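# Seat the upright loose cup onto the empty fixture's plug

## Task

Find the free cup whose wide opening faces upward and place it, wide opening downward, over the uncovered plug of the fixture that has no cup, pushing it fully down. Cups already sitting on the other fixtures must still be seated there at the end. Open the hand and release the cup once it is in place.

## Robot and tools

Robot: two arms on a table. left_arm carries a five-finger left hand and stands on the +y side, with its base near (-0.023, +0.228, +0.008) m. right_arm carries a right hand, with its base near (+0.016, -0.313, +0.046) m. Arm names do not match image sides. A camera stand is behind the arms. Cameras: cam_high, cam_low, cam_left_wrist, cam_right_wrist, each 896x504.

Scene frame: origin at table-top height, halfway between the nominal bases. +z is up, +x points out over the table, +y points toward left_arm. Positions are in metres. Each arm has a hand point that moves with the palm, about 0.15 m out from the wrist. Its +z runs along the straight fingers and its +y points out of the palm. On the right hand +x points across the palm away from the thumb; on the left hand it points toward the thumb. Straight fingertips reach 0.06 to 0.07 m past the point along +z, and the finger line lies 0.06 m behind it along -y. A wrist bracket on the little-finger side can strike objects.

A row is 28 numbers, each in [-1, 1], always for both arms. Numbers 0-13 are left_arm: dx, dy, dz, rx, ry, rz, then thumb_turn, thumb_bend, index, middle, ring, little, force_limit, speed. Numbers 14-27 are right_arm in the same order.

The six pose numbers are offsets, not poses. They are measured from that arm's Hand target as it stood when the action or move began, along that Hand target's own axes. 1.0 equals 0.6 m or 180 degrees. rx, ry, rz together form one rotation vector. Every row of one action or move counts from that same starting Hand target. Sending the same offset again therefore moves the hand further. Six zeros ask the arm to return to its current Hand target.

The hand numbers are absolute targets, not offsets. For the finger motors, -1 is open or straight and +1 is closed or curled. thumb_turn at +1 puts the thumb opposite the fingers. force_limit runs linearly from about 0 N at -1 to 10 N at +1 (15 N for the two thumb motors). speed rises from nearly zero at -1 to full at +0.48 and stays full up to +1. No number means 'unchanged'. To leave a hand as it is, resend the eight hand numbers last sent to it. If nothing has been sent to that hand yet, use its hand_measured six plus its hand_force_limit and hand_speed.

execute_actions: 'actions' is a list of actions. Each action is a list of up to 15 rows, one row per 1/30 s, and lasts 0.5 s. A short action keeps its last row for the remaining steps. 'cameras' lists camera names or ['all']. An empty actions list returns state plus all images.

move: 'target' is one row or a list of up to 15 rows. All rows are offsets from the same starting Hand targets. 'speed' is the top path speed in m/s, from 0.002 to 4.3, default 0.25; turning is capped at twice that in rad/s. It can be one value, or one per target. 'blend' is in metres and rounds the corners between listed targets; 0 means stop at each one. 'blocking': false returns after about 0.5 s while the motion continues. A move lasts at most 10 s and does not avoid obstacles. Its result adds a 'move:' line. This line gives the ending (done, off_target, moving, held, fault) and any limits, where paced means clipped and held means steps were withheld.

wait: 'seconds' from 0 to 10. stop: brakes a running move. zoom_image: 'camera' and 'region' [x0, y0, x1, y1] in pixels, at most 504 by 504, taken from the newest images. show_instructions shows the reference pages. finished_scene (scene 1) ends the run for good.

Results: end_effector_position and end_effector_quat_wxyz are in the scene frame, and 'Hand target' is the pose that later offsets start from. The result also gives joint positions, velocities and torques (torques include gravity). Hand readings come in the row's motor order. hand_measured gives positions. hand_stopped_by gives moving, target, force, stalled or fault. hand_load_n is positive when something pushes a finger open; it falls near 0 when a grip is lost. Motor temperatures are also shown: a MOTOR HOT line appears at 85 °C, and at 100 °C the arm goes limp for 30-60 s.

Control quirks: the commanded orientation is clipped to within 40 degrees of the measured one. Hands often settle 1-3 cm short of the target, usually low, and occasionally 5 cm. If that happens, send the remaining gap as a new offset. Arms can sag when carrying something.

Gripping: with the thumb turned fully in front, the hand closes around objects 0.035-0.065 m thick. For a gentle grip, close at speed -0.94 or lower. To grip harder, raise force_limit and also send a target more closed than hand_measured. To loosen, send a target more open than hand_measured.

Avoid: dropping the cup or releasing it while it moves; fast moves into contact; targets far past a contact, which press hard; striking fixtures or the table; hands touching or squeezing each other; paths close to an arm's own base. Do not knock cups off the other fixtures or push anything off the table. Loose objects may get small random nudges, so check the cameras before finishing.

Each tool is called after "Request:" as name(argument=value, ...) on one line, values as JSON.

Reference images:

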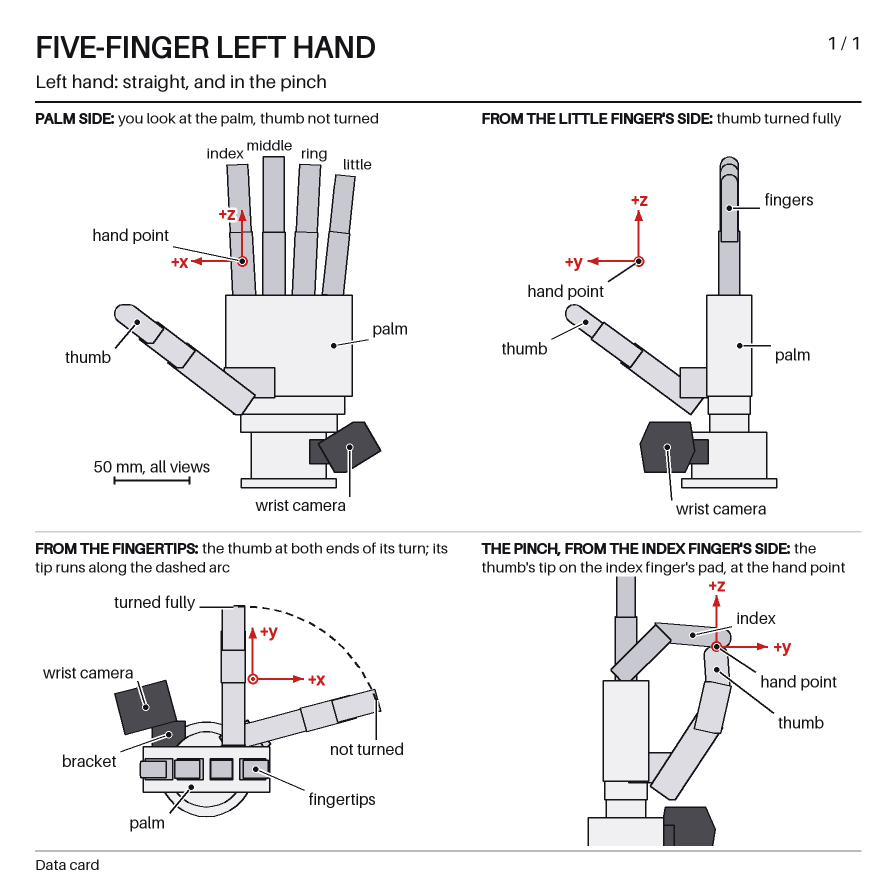

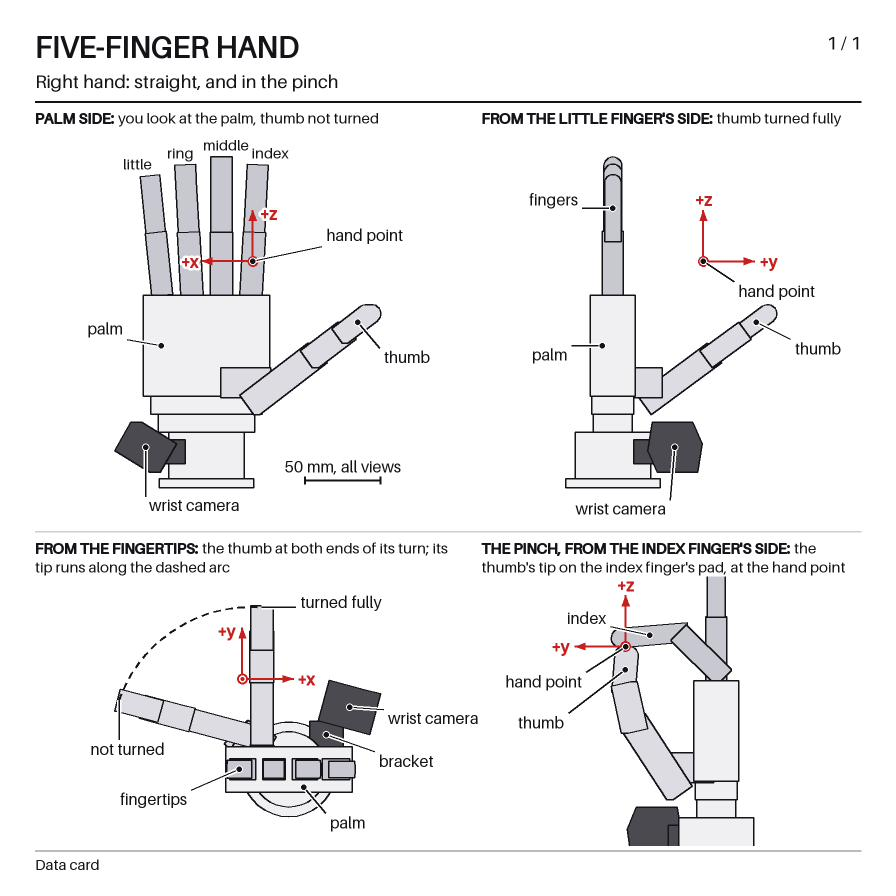

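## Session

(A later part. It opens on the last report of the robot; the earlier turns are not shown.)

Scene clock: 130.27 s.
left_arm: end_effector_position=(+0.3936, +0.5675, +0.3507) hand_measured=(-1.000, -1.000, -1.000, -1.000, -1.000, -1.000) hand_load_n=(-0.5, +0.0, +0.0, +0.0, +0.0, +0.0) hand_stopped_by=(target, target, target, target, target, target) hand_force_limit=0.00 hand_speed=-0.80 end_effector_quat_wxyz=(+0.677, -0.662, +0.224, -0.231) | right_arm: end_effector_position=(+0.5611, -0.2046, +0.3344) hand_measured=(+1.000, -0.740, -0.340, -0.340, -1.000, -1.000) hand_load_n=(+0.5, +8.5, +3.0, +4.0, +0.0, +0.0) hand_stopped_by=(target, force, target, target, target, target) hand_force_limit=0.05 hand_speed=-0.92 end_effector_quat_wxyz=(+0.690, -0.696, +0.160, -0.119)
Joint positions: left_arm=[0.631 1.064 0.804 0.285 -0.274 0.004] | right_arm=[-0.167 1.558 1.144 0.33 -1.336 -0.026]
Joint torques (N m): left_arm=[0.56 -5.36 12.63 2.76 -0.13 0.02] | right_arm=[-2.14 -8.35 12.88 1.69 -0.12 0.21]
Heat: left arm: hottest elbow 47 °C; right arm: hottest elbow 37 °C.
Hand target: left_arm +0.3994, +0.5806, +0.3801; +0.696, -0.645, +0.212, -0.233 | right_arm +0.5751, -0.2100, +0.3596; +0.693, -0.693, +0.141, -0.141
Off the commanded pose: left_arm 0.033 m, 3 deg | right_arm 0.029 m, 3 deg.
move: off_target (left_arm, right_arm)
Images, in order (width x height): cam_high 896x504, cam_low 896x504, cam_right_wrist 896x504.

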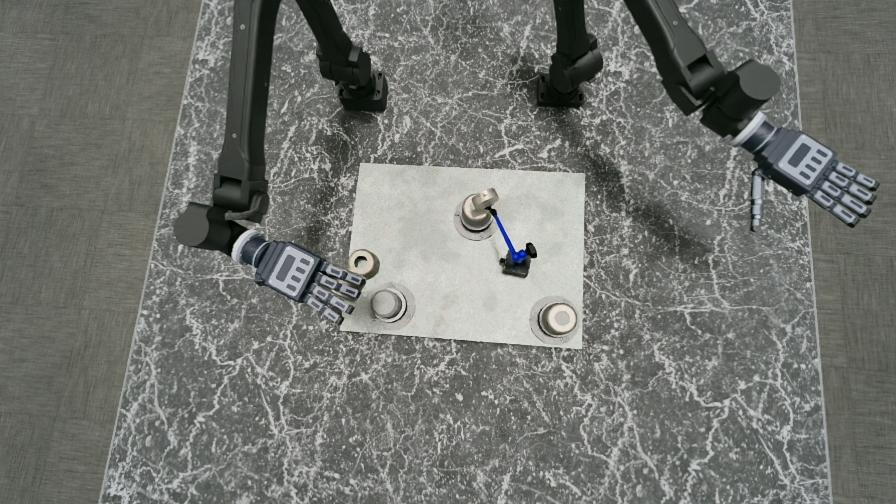

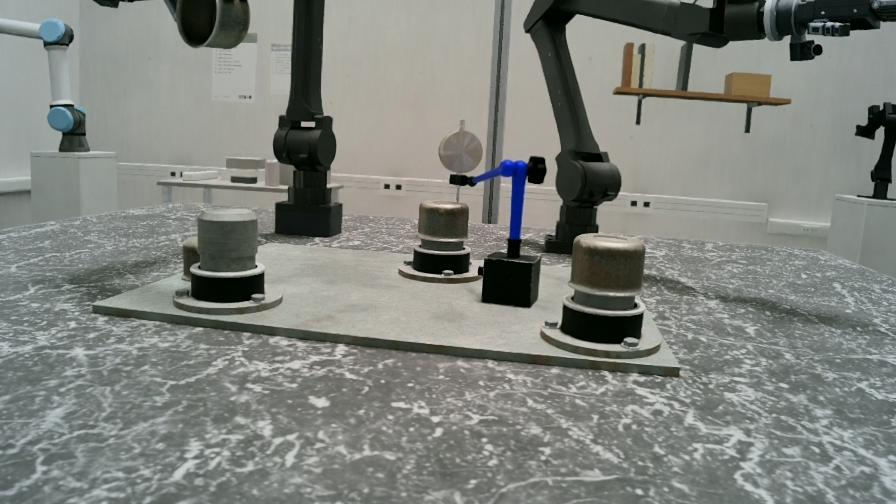

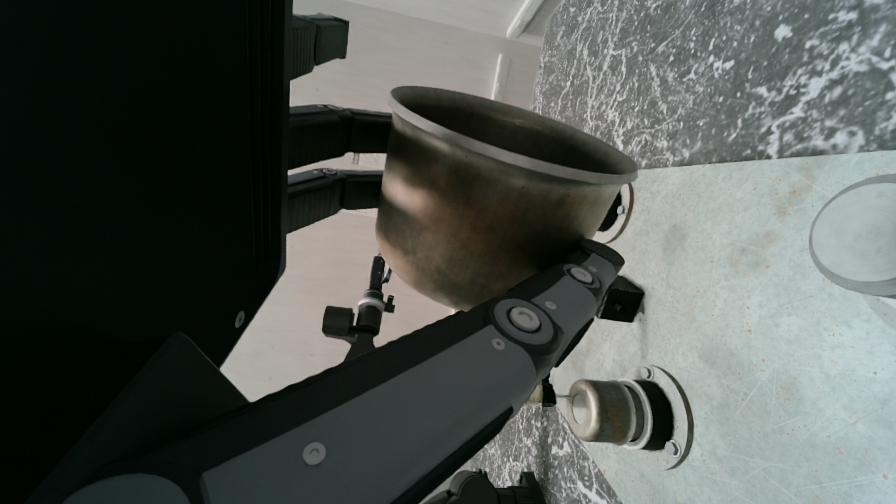

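Request:
zoom_image(camera="cam_high", region=[230, 210, 430, 340])

Request:
zoom_image(camera="cam_low", region=[60, 0, 320, 120])

Scaled by 2.520 from the camera's 896x504 image, which has a finer 1280x720 frame.

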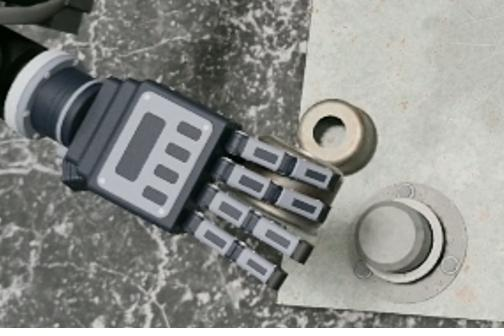

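Scaled by 1.938 from the camera's 896x504 image, which has a finer 1280x720 frame.

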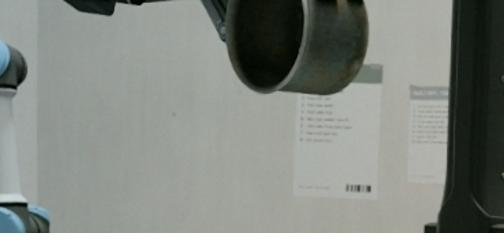

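Request:
move(target=[0,0,0,0,0,0,-1,-1,-1,-1,-1,-1,0,-0.8,0.0265,0.0577,0.0655,0,0,0.5,1,0.2,-0.34,-0.34,-1,-1,0.05,-0.92], speed=0.25, cameras=["cam_high","cam_low","cam_right_wrist"])

Request:
zoom_image(camera="cam_high", region=[230, 210, 430, 340])

Request:
zoom_image(camera="cam_low", region=[100, 0, 360, 330])

Scene clock: 140.33 s.
left_arm: end_effector_position=(+0.3936, +0.5675, +0.3507) hand_measured=(-1.000, -1.000, -1.000, -1.000, -1.000, -1.000) hand_load_n=(+0.0, +0.0, +0.0, +0.0, +0.0, +0.0) hand_stopped_by=(target, target, target, target, target, target) hand_force_limit=0.00 hand_speed=-0.80 end_effector_quat_wxyz=(+0.677, -0.662, +0.224, -0.231) | right_arm: end_effector_position=(+0.6044, -0.1853, +0.3232) hand_measured=(+1.000, -0.740, -0.340, -0.340, -1.000, -1.000) hand_load_n=(-1.0, +8.0, +3.0, +4.5, +0.0, +0.0) hand_stopped_by=(target, force, target, target, target, target) hand_force_limit=0.05 hand_speed=-0.92 end_effector_quat_wxyz=(+0.591, -0.393, +0.591, +0.384)
Joint positions: left_arm=[0.631 1.064 0.804 0.285 -0.274 0.004] | right_arm=[-0.134 1.846 1.211 0.609 -1.294 1.537]
Joint torques (N m): left_arm=[0.38 -5.25 12.77 2.85 -0.13 0.02] | right_arm=[-0.44 -11.11 7.75 1.62 0.18 0.38]
Heat: left arm: hottest elbow 48 °C; right arm: hottest elbow 38 °C.
Hand target: left_arm +0.3994, +0.5806, +0.3801; +0.696, -0.645, +0.212, -0.233 | right_arm +0.6051, -0.1800, +0.3252; +0.590, -0.390, +0.589, +0.391
Off the commanded pose: left_arm 0.033 m, 3 deg | right_arm 0.006 m, 1 deg.
move: off_target (left_arm)
Images, in order (width x height): cam_high 896x504, cam_low 896x504, cam_right_wrist 896x504.

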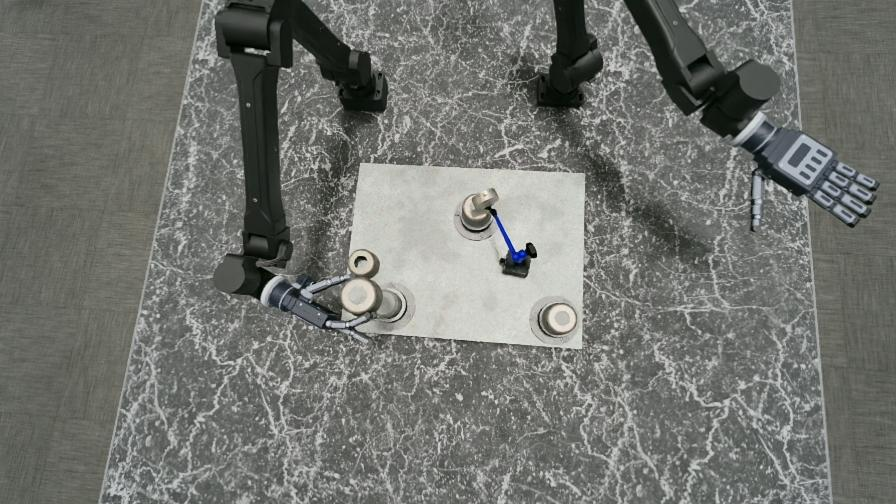

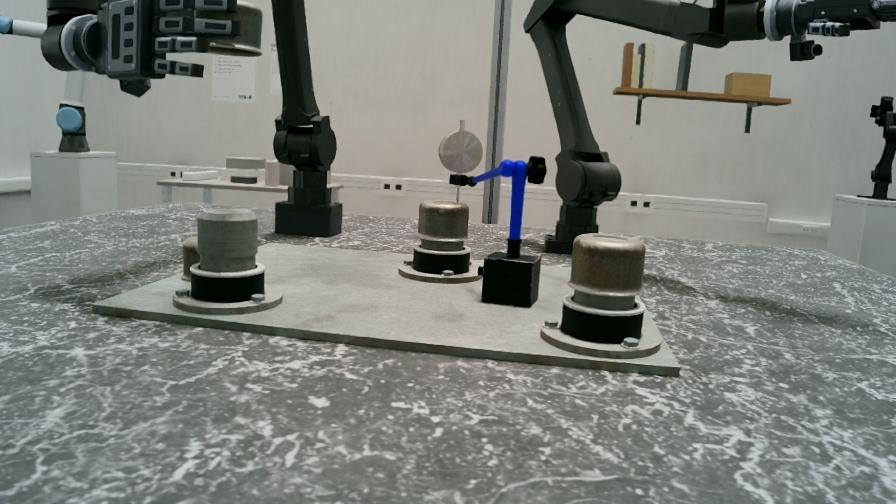

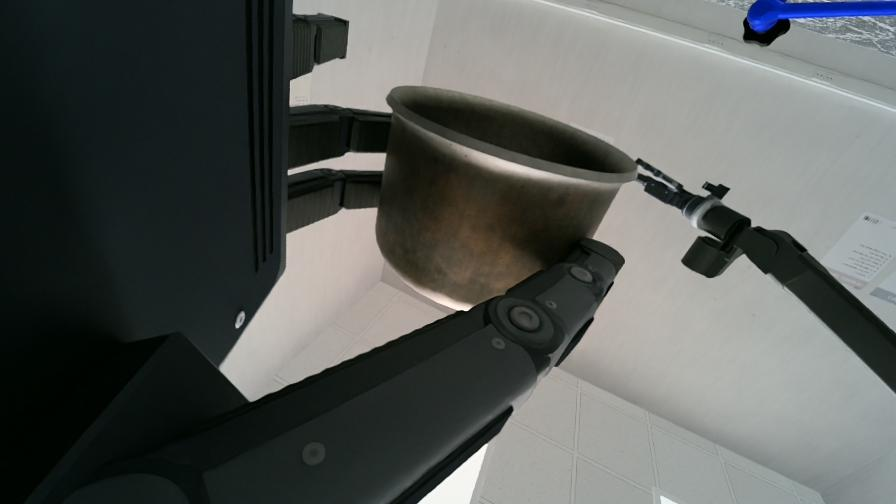

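Scaled by 2.520 from the camera's 896x504 image, which has a finer 1280x720 frame.

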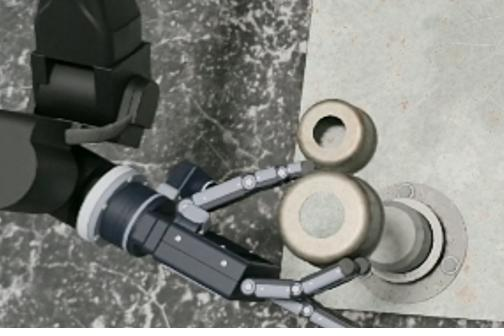

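Scaled by 1.527 from the camera's 896x504 image, which has a finer 1280x720 frame.

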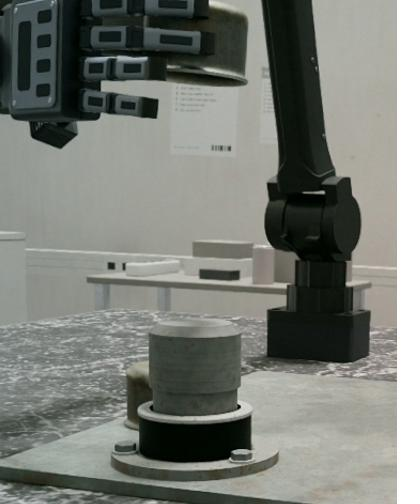

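Request:
zoom_image(camera="cam_low", region=[90, 0, 290, 110])

Request:
zoom_image(camera="cam_high", region=[320, 240, 440, 350])

Scaled by 2.520 from the camera's 896x504 image, which has a finer 1280x720 frame.

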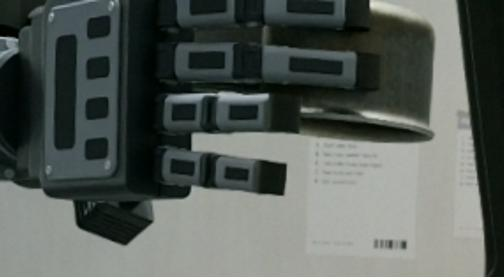

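Scaled by 4.200 from the camera's 896x504 image, which has a finer 1280x720 frame.

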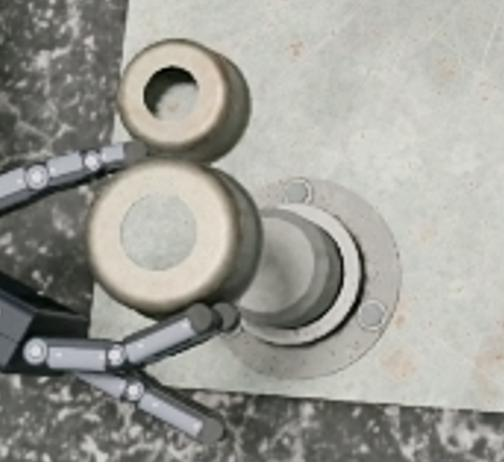

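Request:
move(target=[0,0,0,0,0,0,-1,-1,-1,-1,-1,-1,0,-0.8,0.2,0,0,0,0,0,1,0.2,-0.34,-0.34,-1,-1,0.05,-0.92], speed=0.15, cameras=["cam_high","cam_low"])

Request:
zoom_image(camera="cam_high", region=[320, 240, 440, 350])

Request:
zoom_image(camera="cam_low", region=[90, 80, 340, 330])

Scene clock: 144.03 s.
left_arm: end_effector_position=(+0.3936, +0.5675, +0.3507) hand_measured=(-1.000, -1.000, -1.000, -1.000, -1.000, -1.000) hand_load_n=(+0.0, +0.0, +0.0, +0.0, +0.0, +0.0) hand_stopped_by=(target, target, target, target, target, target) hand_force_limit=0.00 hand_speed=-0.80 end_effector_quat_wxyz=(+0.677, -0.662, +0.224, -0.231) | right_arm: end_effector_position=(+0.6043, -0.1853, +0.2001) hand_measured=(+1.000, -0.740, -0.340, -0.340, -1.000, -1.000) hand_load_n=(-1.0, +8.0, +3.0, +4.5, +0.0, +0.0) hand_stopped_by=(target, force, target, target, target, target) hand_force_limit=0.05 hand_speed=-0.92 end_effector_quat_wxyz=(+0.589, -0.390, +0.593, +0.386)
Joint positions: left_arm=[0.631 1.064 0.804 0.285 -0.274 0.004] | right_arm=[-0.134 2.074 1.16 0.886 -1.293 1.542]
Joint torques (N m): left_arm=[0.09 -5.19 12.55 2.88 -0.15 0.03] | right_arm=[-0.26 -12.22 6.37 1.54 0.17 0.38]
Heat: left arm: hottest elbow 48 °C; right arm: hottest elbow 38 °C.
Hand target: left_arm +0.3994, +0.5806, +0.3801; +0.696, -0.645, +0.212, -0.233 | right_arm +0.6052, -0.1801, +0.2052; +0.590, -0.390, +0.589, +0.390
Off the commanded pose: left_arm 0.033 m, 3 deg | right_arm 0.007 m, 1 deg.
move: off_target (left_arm)
Images, in order (width x height): cam_high 896x504, cam_low 896x504.

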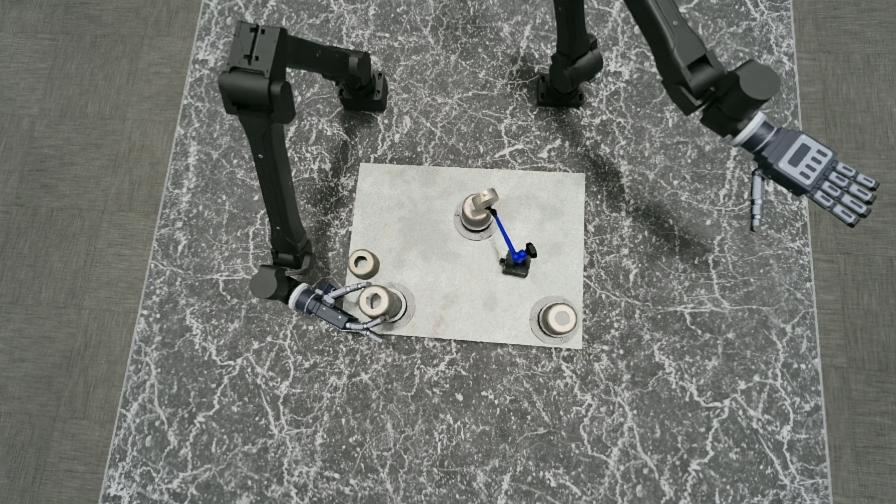

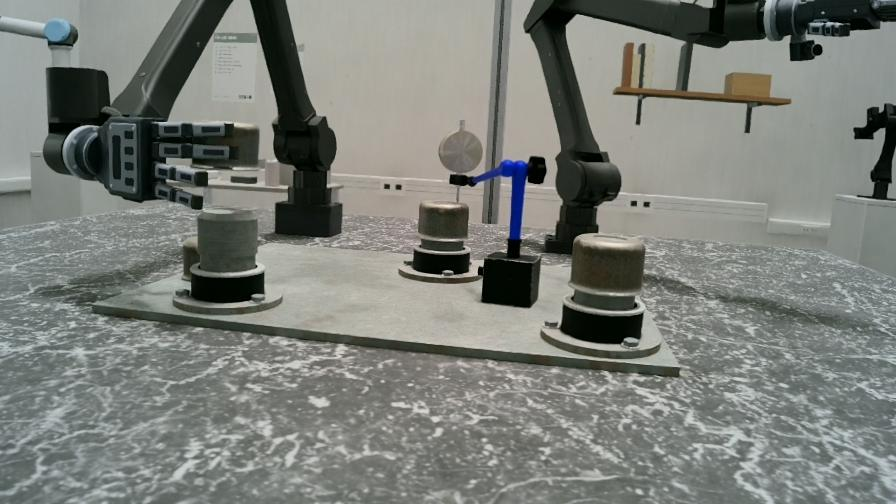

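Scaled by 4.200 from the camera's 896x504 image, which has a finer 1280x720 frame.

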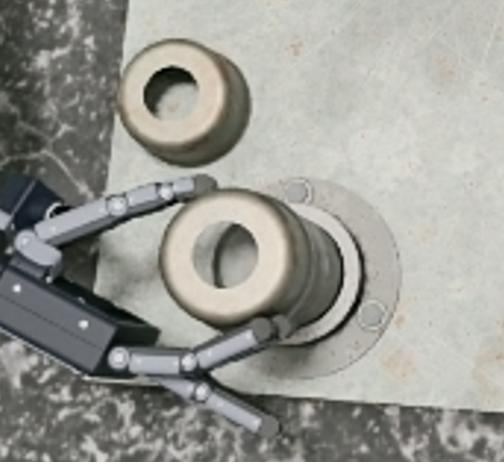

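Scaled by 2.016 from the camera's 896x504 image, which has a finer 1280x720 frame.

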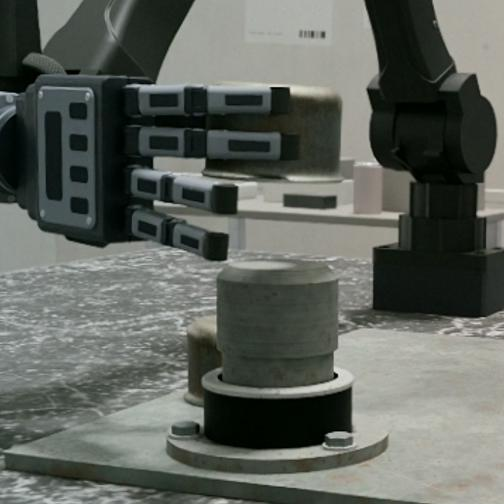

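Request:
zoom_image(camera="cam_low", region=[170, 110, 280, 220])

Request:
zoom_image(camera="cam_low", region=[170, 190, 290, 310])

Request:
zoom_image(camera="cam_high", region=[350, 270, 420, 340])

Scaled by 4.582 from the camera's 896x504 image, which has a finer 1280x720 frame.

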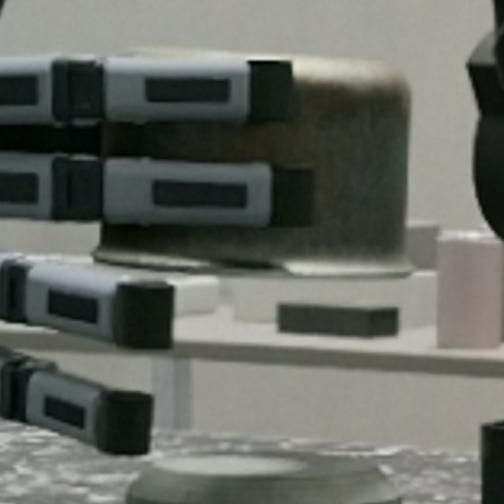

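Scaled by 4.200 from the camera's 896x504 image, which has a finer 1280x720 frame.

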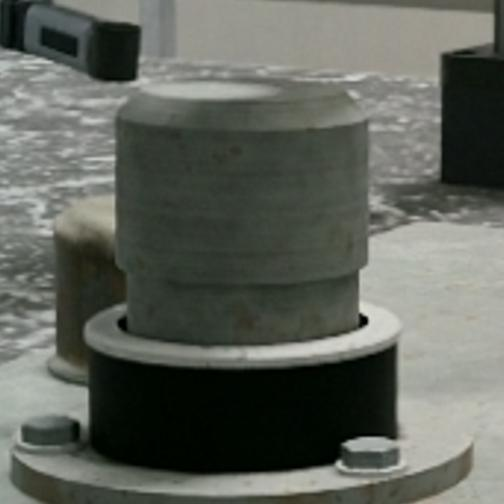

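Scaled by 7.200 from the camera's 896x504 image, which has a finer 1280x720 frame.

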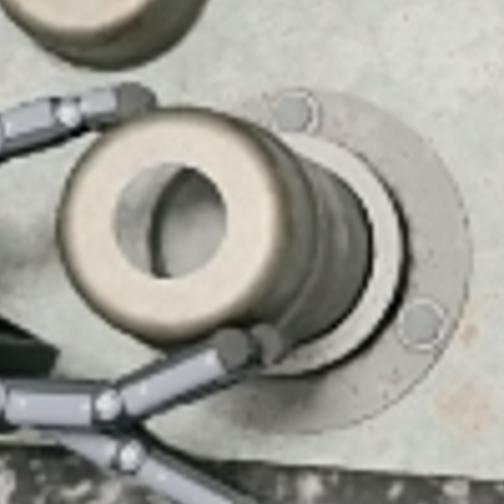

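Request:
move(target=[0,0,0,0,0,0,-1,-1,-1,-1,-1,-1,0,-0.8,0.0583,0.0043,0.0025,0,0,0,1,0.2,-0.34,-0.34,-1,-1,0.05,-0.92], speed=0.08, cameras=["cam_high","cam_low"])

Request:
zoom_image(camera="cam_low", region=[160, 120, 290, 250])

Request:
zoom_image(camera="cam_high", region=[350, 270, 420, 340])

Scene clock: 148.63 s.
left_arm: end_effector_position=(+0.3936, +0.5675, +0.3507) hand_measured=(-1.000, -1.000, -1.000, -1.000, -1.000, -1.000) hand_load_n=(+0.0, +0.0, +0.0, +0.0, +0.0, +0.0) hand_stopped_by=(target, target, target, target, target, target) hand_force_limit=0.00 hand_speed=-0.80 end_effector_quat_wxyz=(+0.677, -0.662, +0.224, -0.231) | right_arm: end_effector_position=(+0.6030, -0.1830, +0.1656) hand_measured=(+1.000, -0.740, -0.340, -0.340, -1.000, -1.000) hand_load_n=(-1.0, +8.0, +3.0, +4.5, +0.0, +0.0) hand_stopped_by=(target, force, target, target, target, target) hand_force_limit=0.05 hand_speed=-0.92 end_effector_quat_wxyz=(+0.589, -0.391, +0.592, +0.386)
Joint positions: left_arm=[0.631 1.064 0.804 0.285 -0.274 0.004] | right_arm=[-0.131 2.147 1.16 0.962 -1.29 1.543]
Joint torques (N m): left_arm=[0.5 -5.07 12.77 2.97 -0.14 0.02] | right_arm=[-0.44 -12.45 5.93 1.58 0.18 0.35]
Heat: left arm: hottest elbow 48 °C; right arm: hottest elbow 38 °C.
Hand target: left_arm +0.3994, +0.5806, +0.3801; +0.696, -0.645, +0.212, -0.233 | right_arm +0.6034, -0.1776, +0.1702; +0.590, -0.390, +0.589, +0.391
Off the commanded pose: left_arm 0.033 m, 3 deg | right_arm 0.007 m, 1 deg.
move: off_target (left_arm)
Images, in order (width x height): cam_high 896x504, cam_low 896x504.

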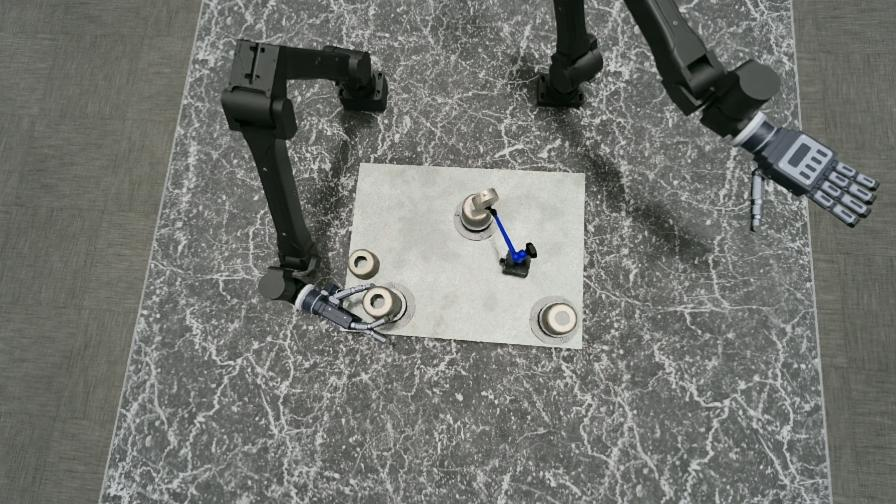

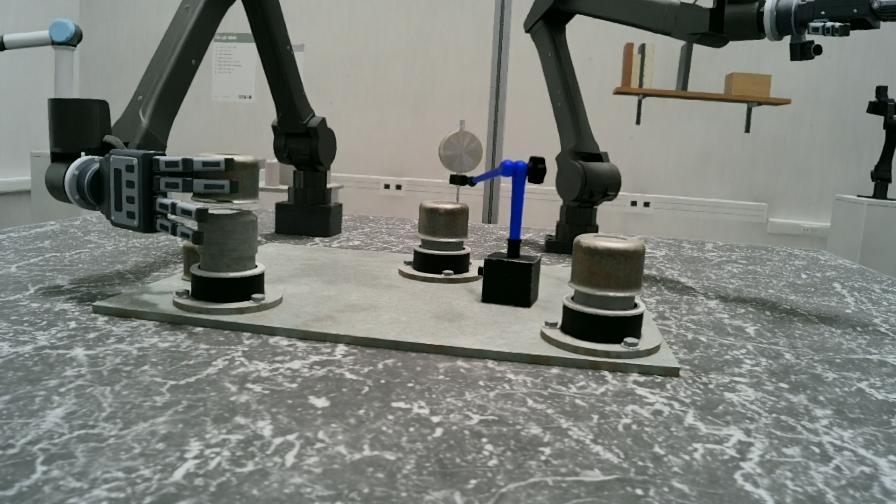

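Scaled by 3.877 from the camera's 896x504 image, which has a finer 1280x720 frame.

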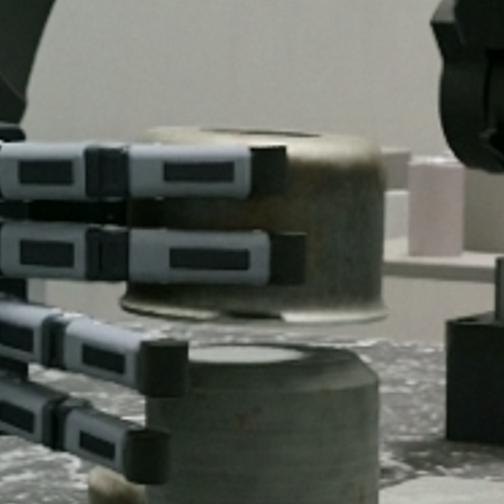

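Scaled by 7.200 from the camera's 896x504 image, which has a finer 1280x720 frame.

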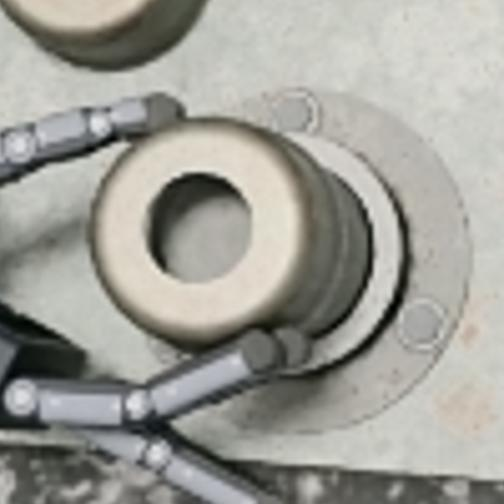

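Request:
move(target=[0,0,0,0,0,0,-1,-1,-1,-1,-1,-1,0,-0.8,0.025,0,0.0017,0,0,0,1,0.2,-0.34,-0.34,-1,-1,0.05,-0.92], speed=0.03, cameras=["cam_high","cam_low"])

Request:
zoom_image(camera="cam_low", region=[160, 120, 290, 250])

Request:
zoom_image(camera="cam_high", region=[350, 270, 420, 340])

Scene clock: 151.03 s.
left_arm: end_effector_position=(+0.3936, +0.5675, +0.3507) hand_measured=(-1.000, -1.000, -1.000, -1.000, -1.000, -1.000) hand_load_n=(+0.0, +0.0, +0.0, +0.0, +0.0, +0.0) hand_stopped_by=(target, target, target, target, target, target) hand_force_limit=0.00 hand_speed=-0.80 end_effector_quat_wxyz=(+0.677, -0.662, +0.224, -0.231) | right_arm: end_effector_position=(+0.6018, -0.1817, +0.1509) hand_measured=(+1.000, -0.740, -0.340, -0.340, -1.000, -1.000) hand_load_n=(-1.0, +8.0, +3.0, +5.0, +0.0, +0.0) hand_stopped_by=(target, force, target, target, target, target) hand_force_limit=0.05 hand_speed=-0.92 end_effector_quat_wxyz=(+0.589, -0.390, +0.593, +0.387)
Joint positions: left_arm=[0.631 1.064 0.804 0.285 -0.274 0.004] | right_arm=[-0.129 2.178 1.16 0.991 -1.288 1.544]
Joint torques (N m): left_arm=[0.21 -5.01 12.64 2.88 -0.14 0.01] | right_arm=[-0.5 -12.34 6.05 1.65 0.17 0.35]
Motor temperatures (°C): left_arm=[36 32 49 30 28 31] | right_arm=[28 34 38 35 29 29]
Heat: left arm: hottest elbow 49 °C; right arm: hottest elbow 38 °C.
Hand target: left_arm +0.3994, +0.5806, +0.3801; +0.696, -0.645, +0.212, -0.233 | right_arm +0.6038, -0.1766, +0.1551; +0.590, -0.390, +0.589, +0.390
Off the commanded pose: left_arm 0.033 m, 3 deg | right_arm 0.007 m, 1 deg.
move: off_target (left_arm)
Images, in order (width x height): cam_high 896x504, cam_low 896x504.

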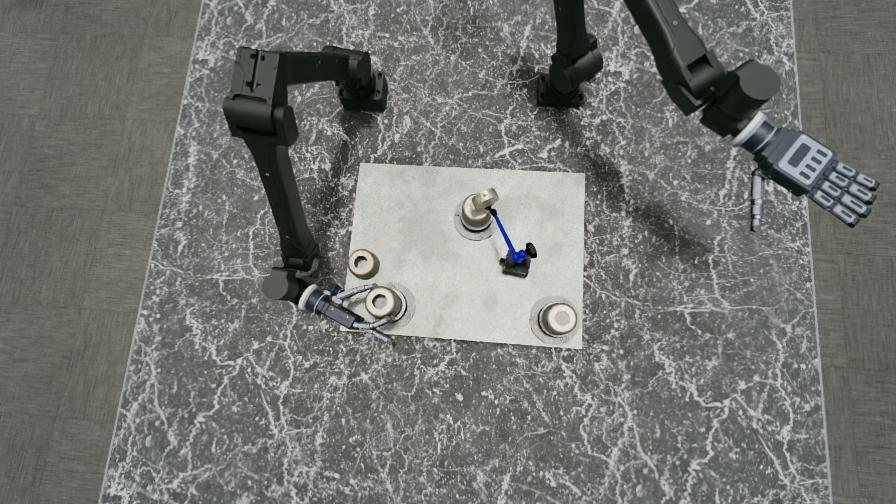

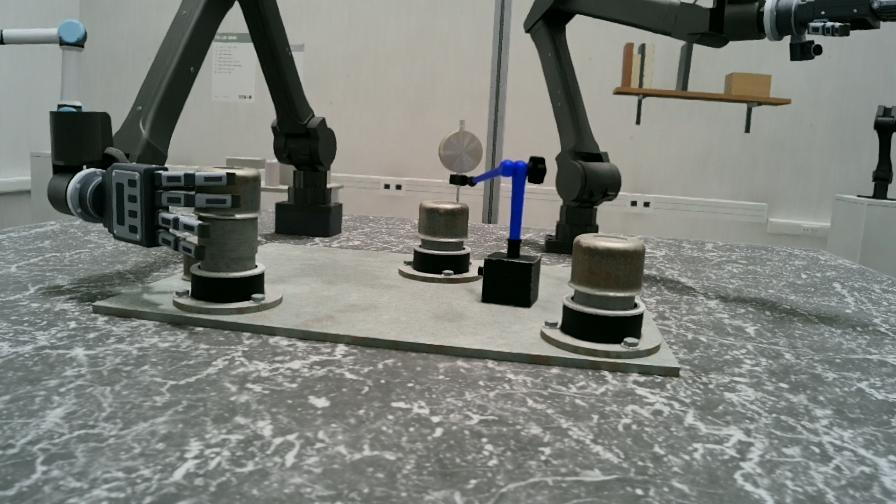

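Scaled by 3.877 from the camera's 896x504 image, which has a finer 1280x720 frame.

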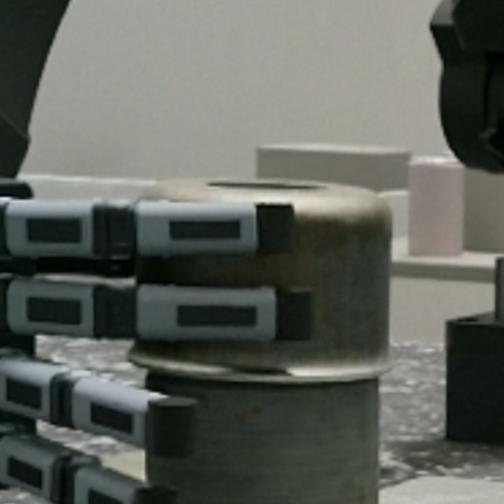

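Scaled by 7.200 from the camera's 896x504 image, which has a finer 1280x720 frame.

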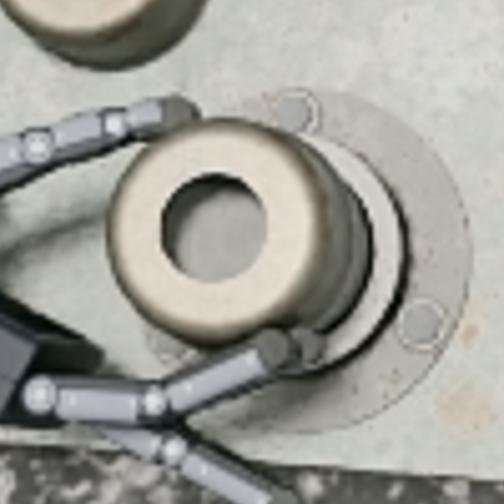

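Request:
move(target=[0,0,0,0,0,0,-1,-1,-1,-1,-1,-1,0,-0.8,0.025,0,0,0,0,0,1,0.2,-0.34,-0.34,-1,-1,0.05,-0.92], speed=0.03, cameras=["cam_high","cam_low"])

Request:
zoom_image(camera="cam_low", region=[160, 120, 290, 250])

Request:
zoom_image(camera="cam_high", region=[350, 270, 420, 340])

Scene clock: 152.60 s.
left_arm: end_effector_position=(+0.3936, +0.5675, +0.3507) hand_measured=(-1.000, -1.000, -1.000, -1.000, -1.000, -1.000) hand_load_n=(+0.0, +0.0, +0.0, +0.0, +0.0, +0.0) hand_stopped_by=(target, target, target, target, target, target) hand_force_limit=0.00 hand_speed=-0.80 end_effector_quat_wxyz=(+0.677, -0.662, +0.224, -0.231) | right_arm: end_effector_position=(+0.6011, -0.1816, +0.1362) hand_measured=(+1.000, -0.740, -0.340, -0.340, -1.000, -1.000) hand_load_n=(-1.0, +7.5, +3.0, +5.0, +0.0, +0.0) hand_stopped_by=(target, force, target, target, target, target) hand_force_limit=0.05 hand_speed=-0.92 end_effector_quat_wxyz=(+0.589, -0.388, +0.595, +0.386)
Joint positions: left_arm=[0.631 1.064 0.804 0.285 -0.274 0.004] | right_arm=[-0.129 2.209 1.16 1.018 -1.283 1.544]
Joint torques (N m): left_arm=[-0.09 -5.6 12.64 2.92 -0.15 0.02] | right_arm=[-0.26 -12.28 6.31 1.66 -0.03 0.36]
Heat: left arm: hottest elbow 49 °C; right arm: hottest elbow 38 °C.
Hand target: left_arm +0.3994, +0.5806, +0.3801; +0.696, -0.645, +0.212, -0.233 | right_arm +0.6038, -0.1766, +0.1401; +0.590, -0.390, +0.589, +0.390
Off the commanded pose: left_arm 0.033 m, 3 deg | right_arm 0.007 m, 1 deg.
move: off_target (left_arm)
Images, in order (width x height): cam_high 896x504, cam_low 896x504.

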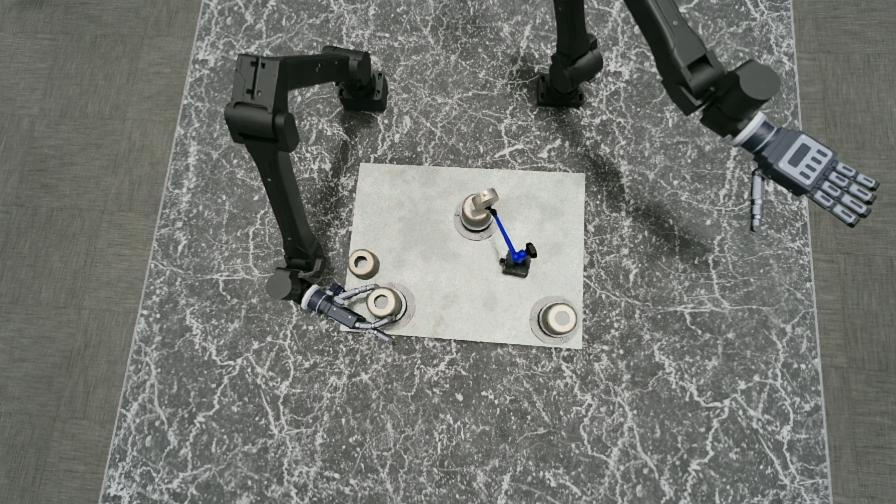

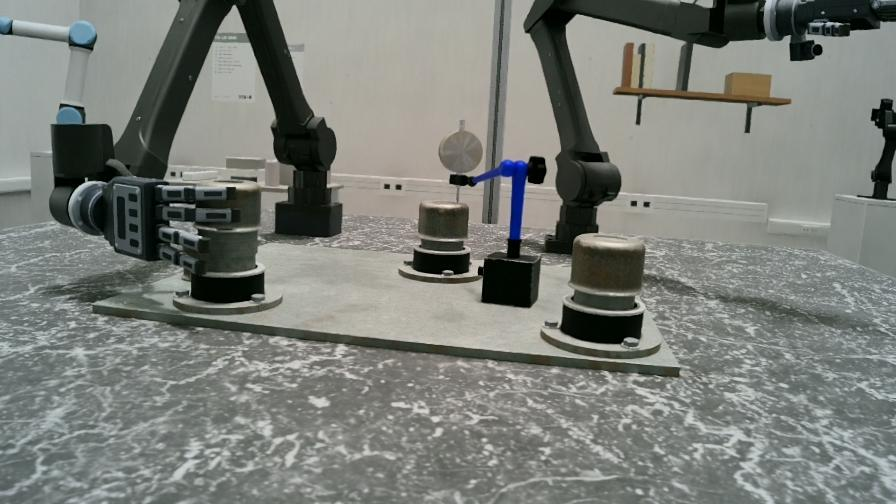

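Scaled by 3.877 from the camera's 896x504 image, which has a finer 1280x720 frame.

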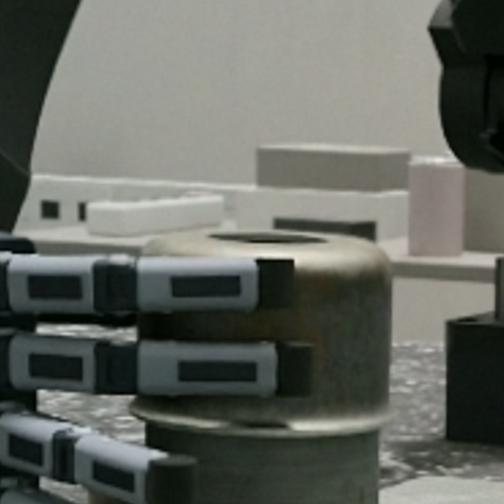

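Scaled by 7.200 from the camera's 896x504 image, which has a finer 1280x720 frame.

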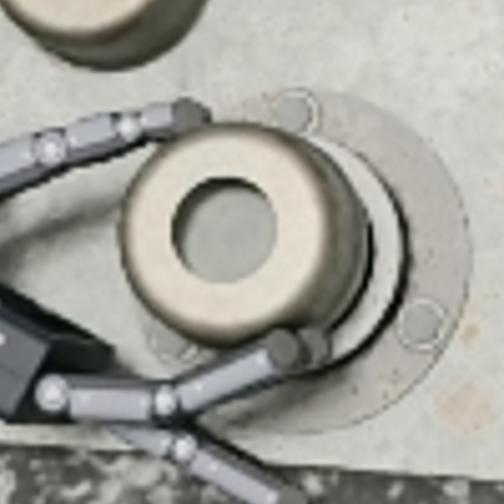

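Request:
move(target=[0,0,0,0,0,0,-1,-1,-1,-1,-1,-1,0,-0.8,0.025,0,0,0,0,0,1,0.2,-0.34,-0.34,-1,-1,0.05,-0.92], speed=0.03, cameras=["cam_high","cam_low"])

Request:
zoom_image(camera="cam_low", region=[40, 160, 300, 330])

Request:
zoom_image(camera="cam_low", region=[170, 170, 280, 310])

Scene clock: 154.83 s.
left_arm: end_effector_position=(+0.3936, +0.5675, +0.3507) hand_measured=(-1.000, -1.000, -1.000, -1.000, -1.000, -1.000) hand_load_n=(-0.5, +0.0, +0.0, +0.0, +0.0, +0.0) hand_stopped_by=(target, target, target, target, target, target) hand_force_limit=0.00 hand_speed=-0.80 end_effector_quat_wxyz=(+0.677, -0.662, +0.224, -0.231) | right_arm: end_effector_position=(+0.6010, -0.1816, +0.1241) hand_measured=(+1.000, -0.740, -0.340, -0.340, -1.000, -1.000) hand_load_n=(-1.0, +7.5, +3.5, +5.5, +0.0, +0.0) hand_stopped_by=(target, force, target, target, target, target) hand_force_limit=0.05 hand_speed=-0.92 end_effector_quat_wxyz=(+0.589, -0.384, +0.598, +0.385)
Joint positions: left_arm=[0.631 1.064 0.804 0.285 -0.274 0.004] | right_arm=[-0.129 2.235 1.16 1.045 -1.275 1.549]
Joint torques (N m): left_arm=[0.67 -5.42 12.7 3 -0.14 0.02] | right_arm=[-0.44 -11.52 6.78 1.61 -0.33 0.3]
Heat: left arm: hottest elbow 49 °C; right arm: hottest elbow 38 °C.
Hand target: left_arm +0.3994, +0.5806, +0.3801; +0.696, -0.645, +0.212, -0.233 | right_arm +0.6038, -0.1766, +0.1251; +0.590, -0.390, +0.589, +0.391
Off the commanded pose: left_arm 0.033 m, 3 deg | right_arm 0.006 m, 1 deg.
move: off_target (left_arm)
Images, in order (width x height): cam_high 896x504, cam_low 896x504.

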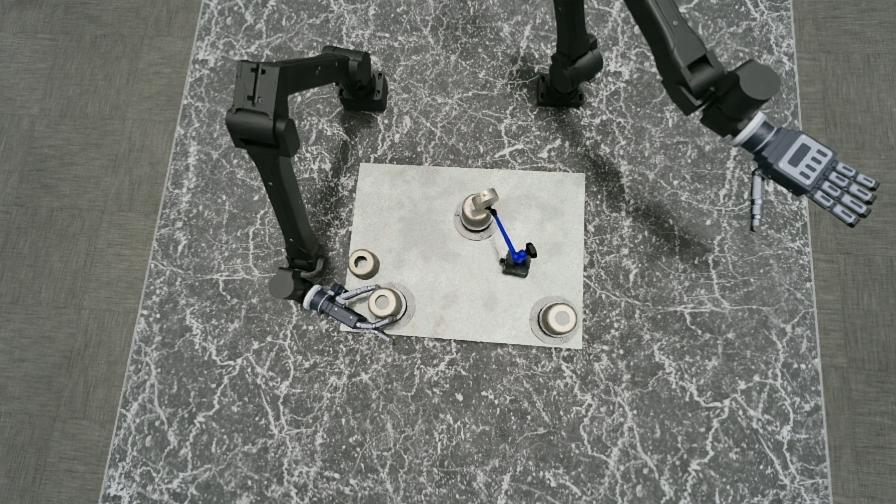

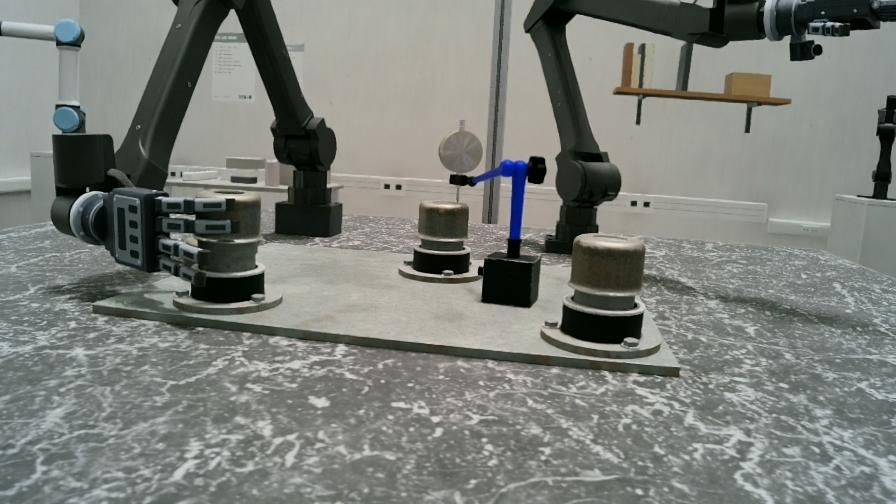

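Scaled by 1.938 from the camera's 896x504 image, which has a finer 1280x720 frame.

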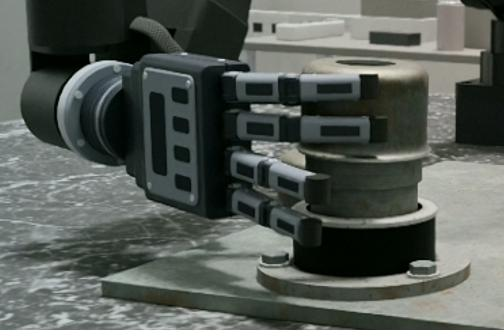

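Scaled by 3.600 from the camera's 896x504 image, which has a finer 1280x720 frame.

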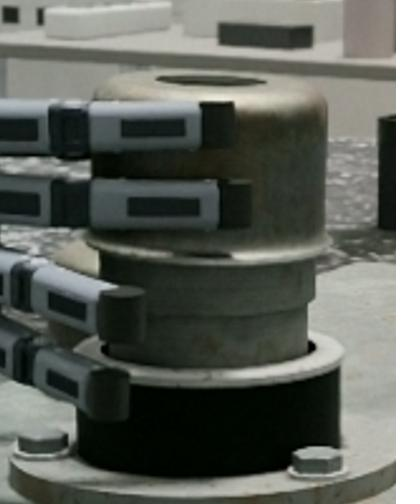

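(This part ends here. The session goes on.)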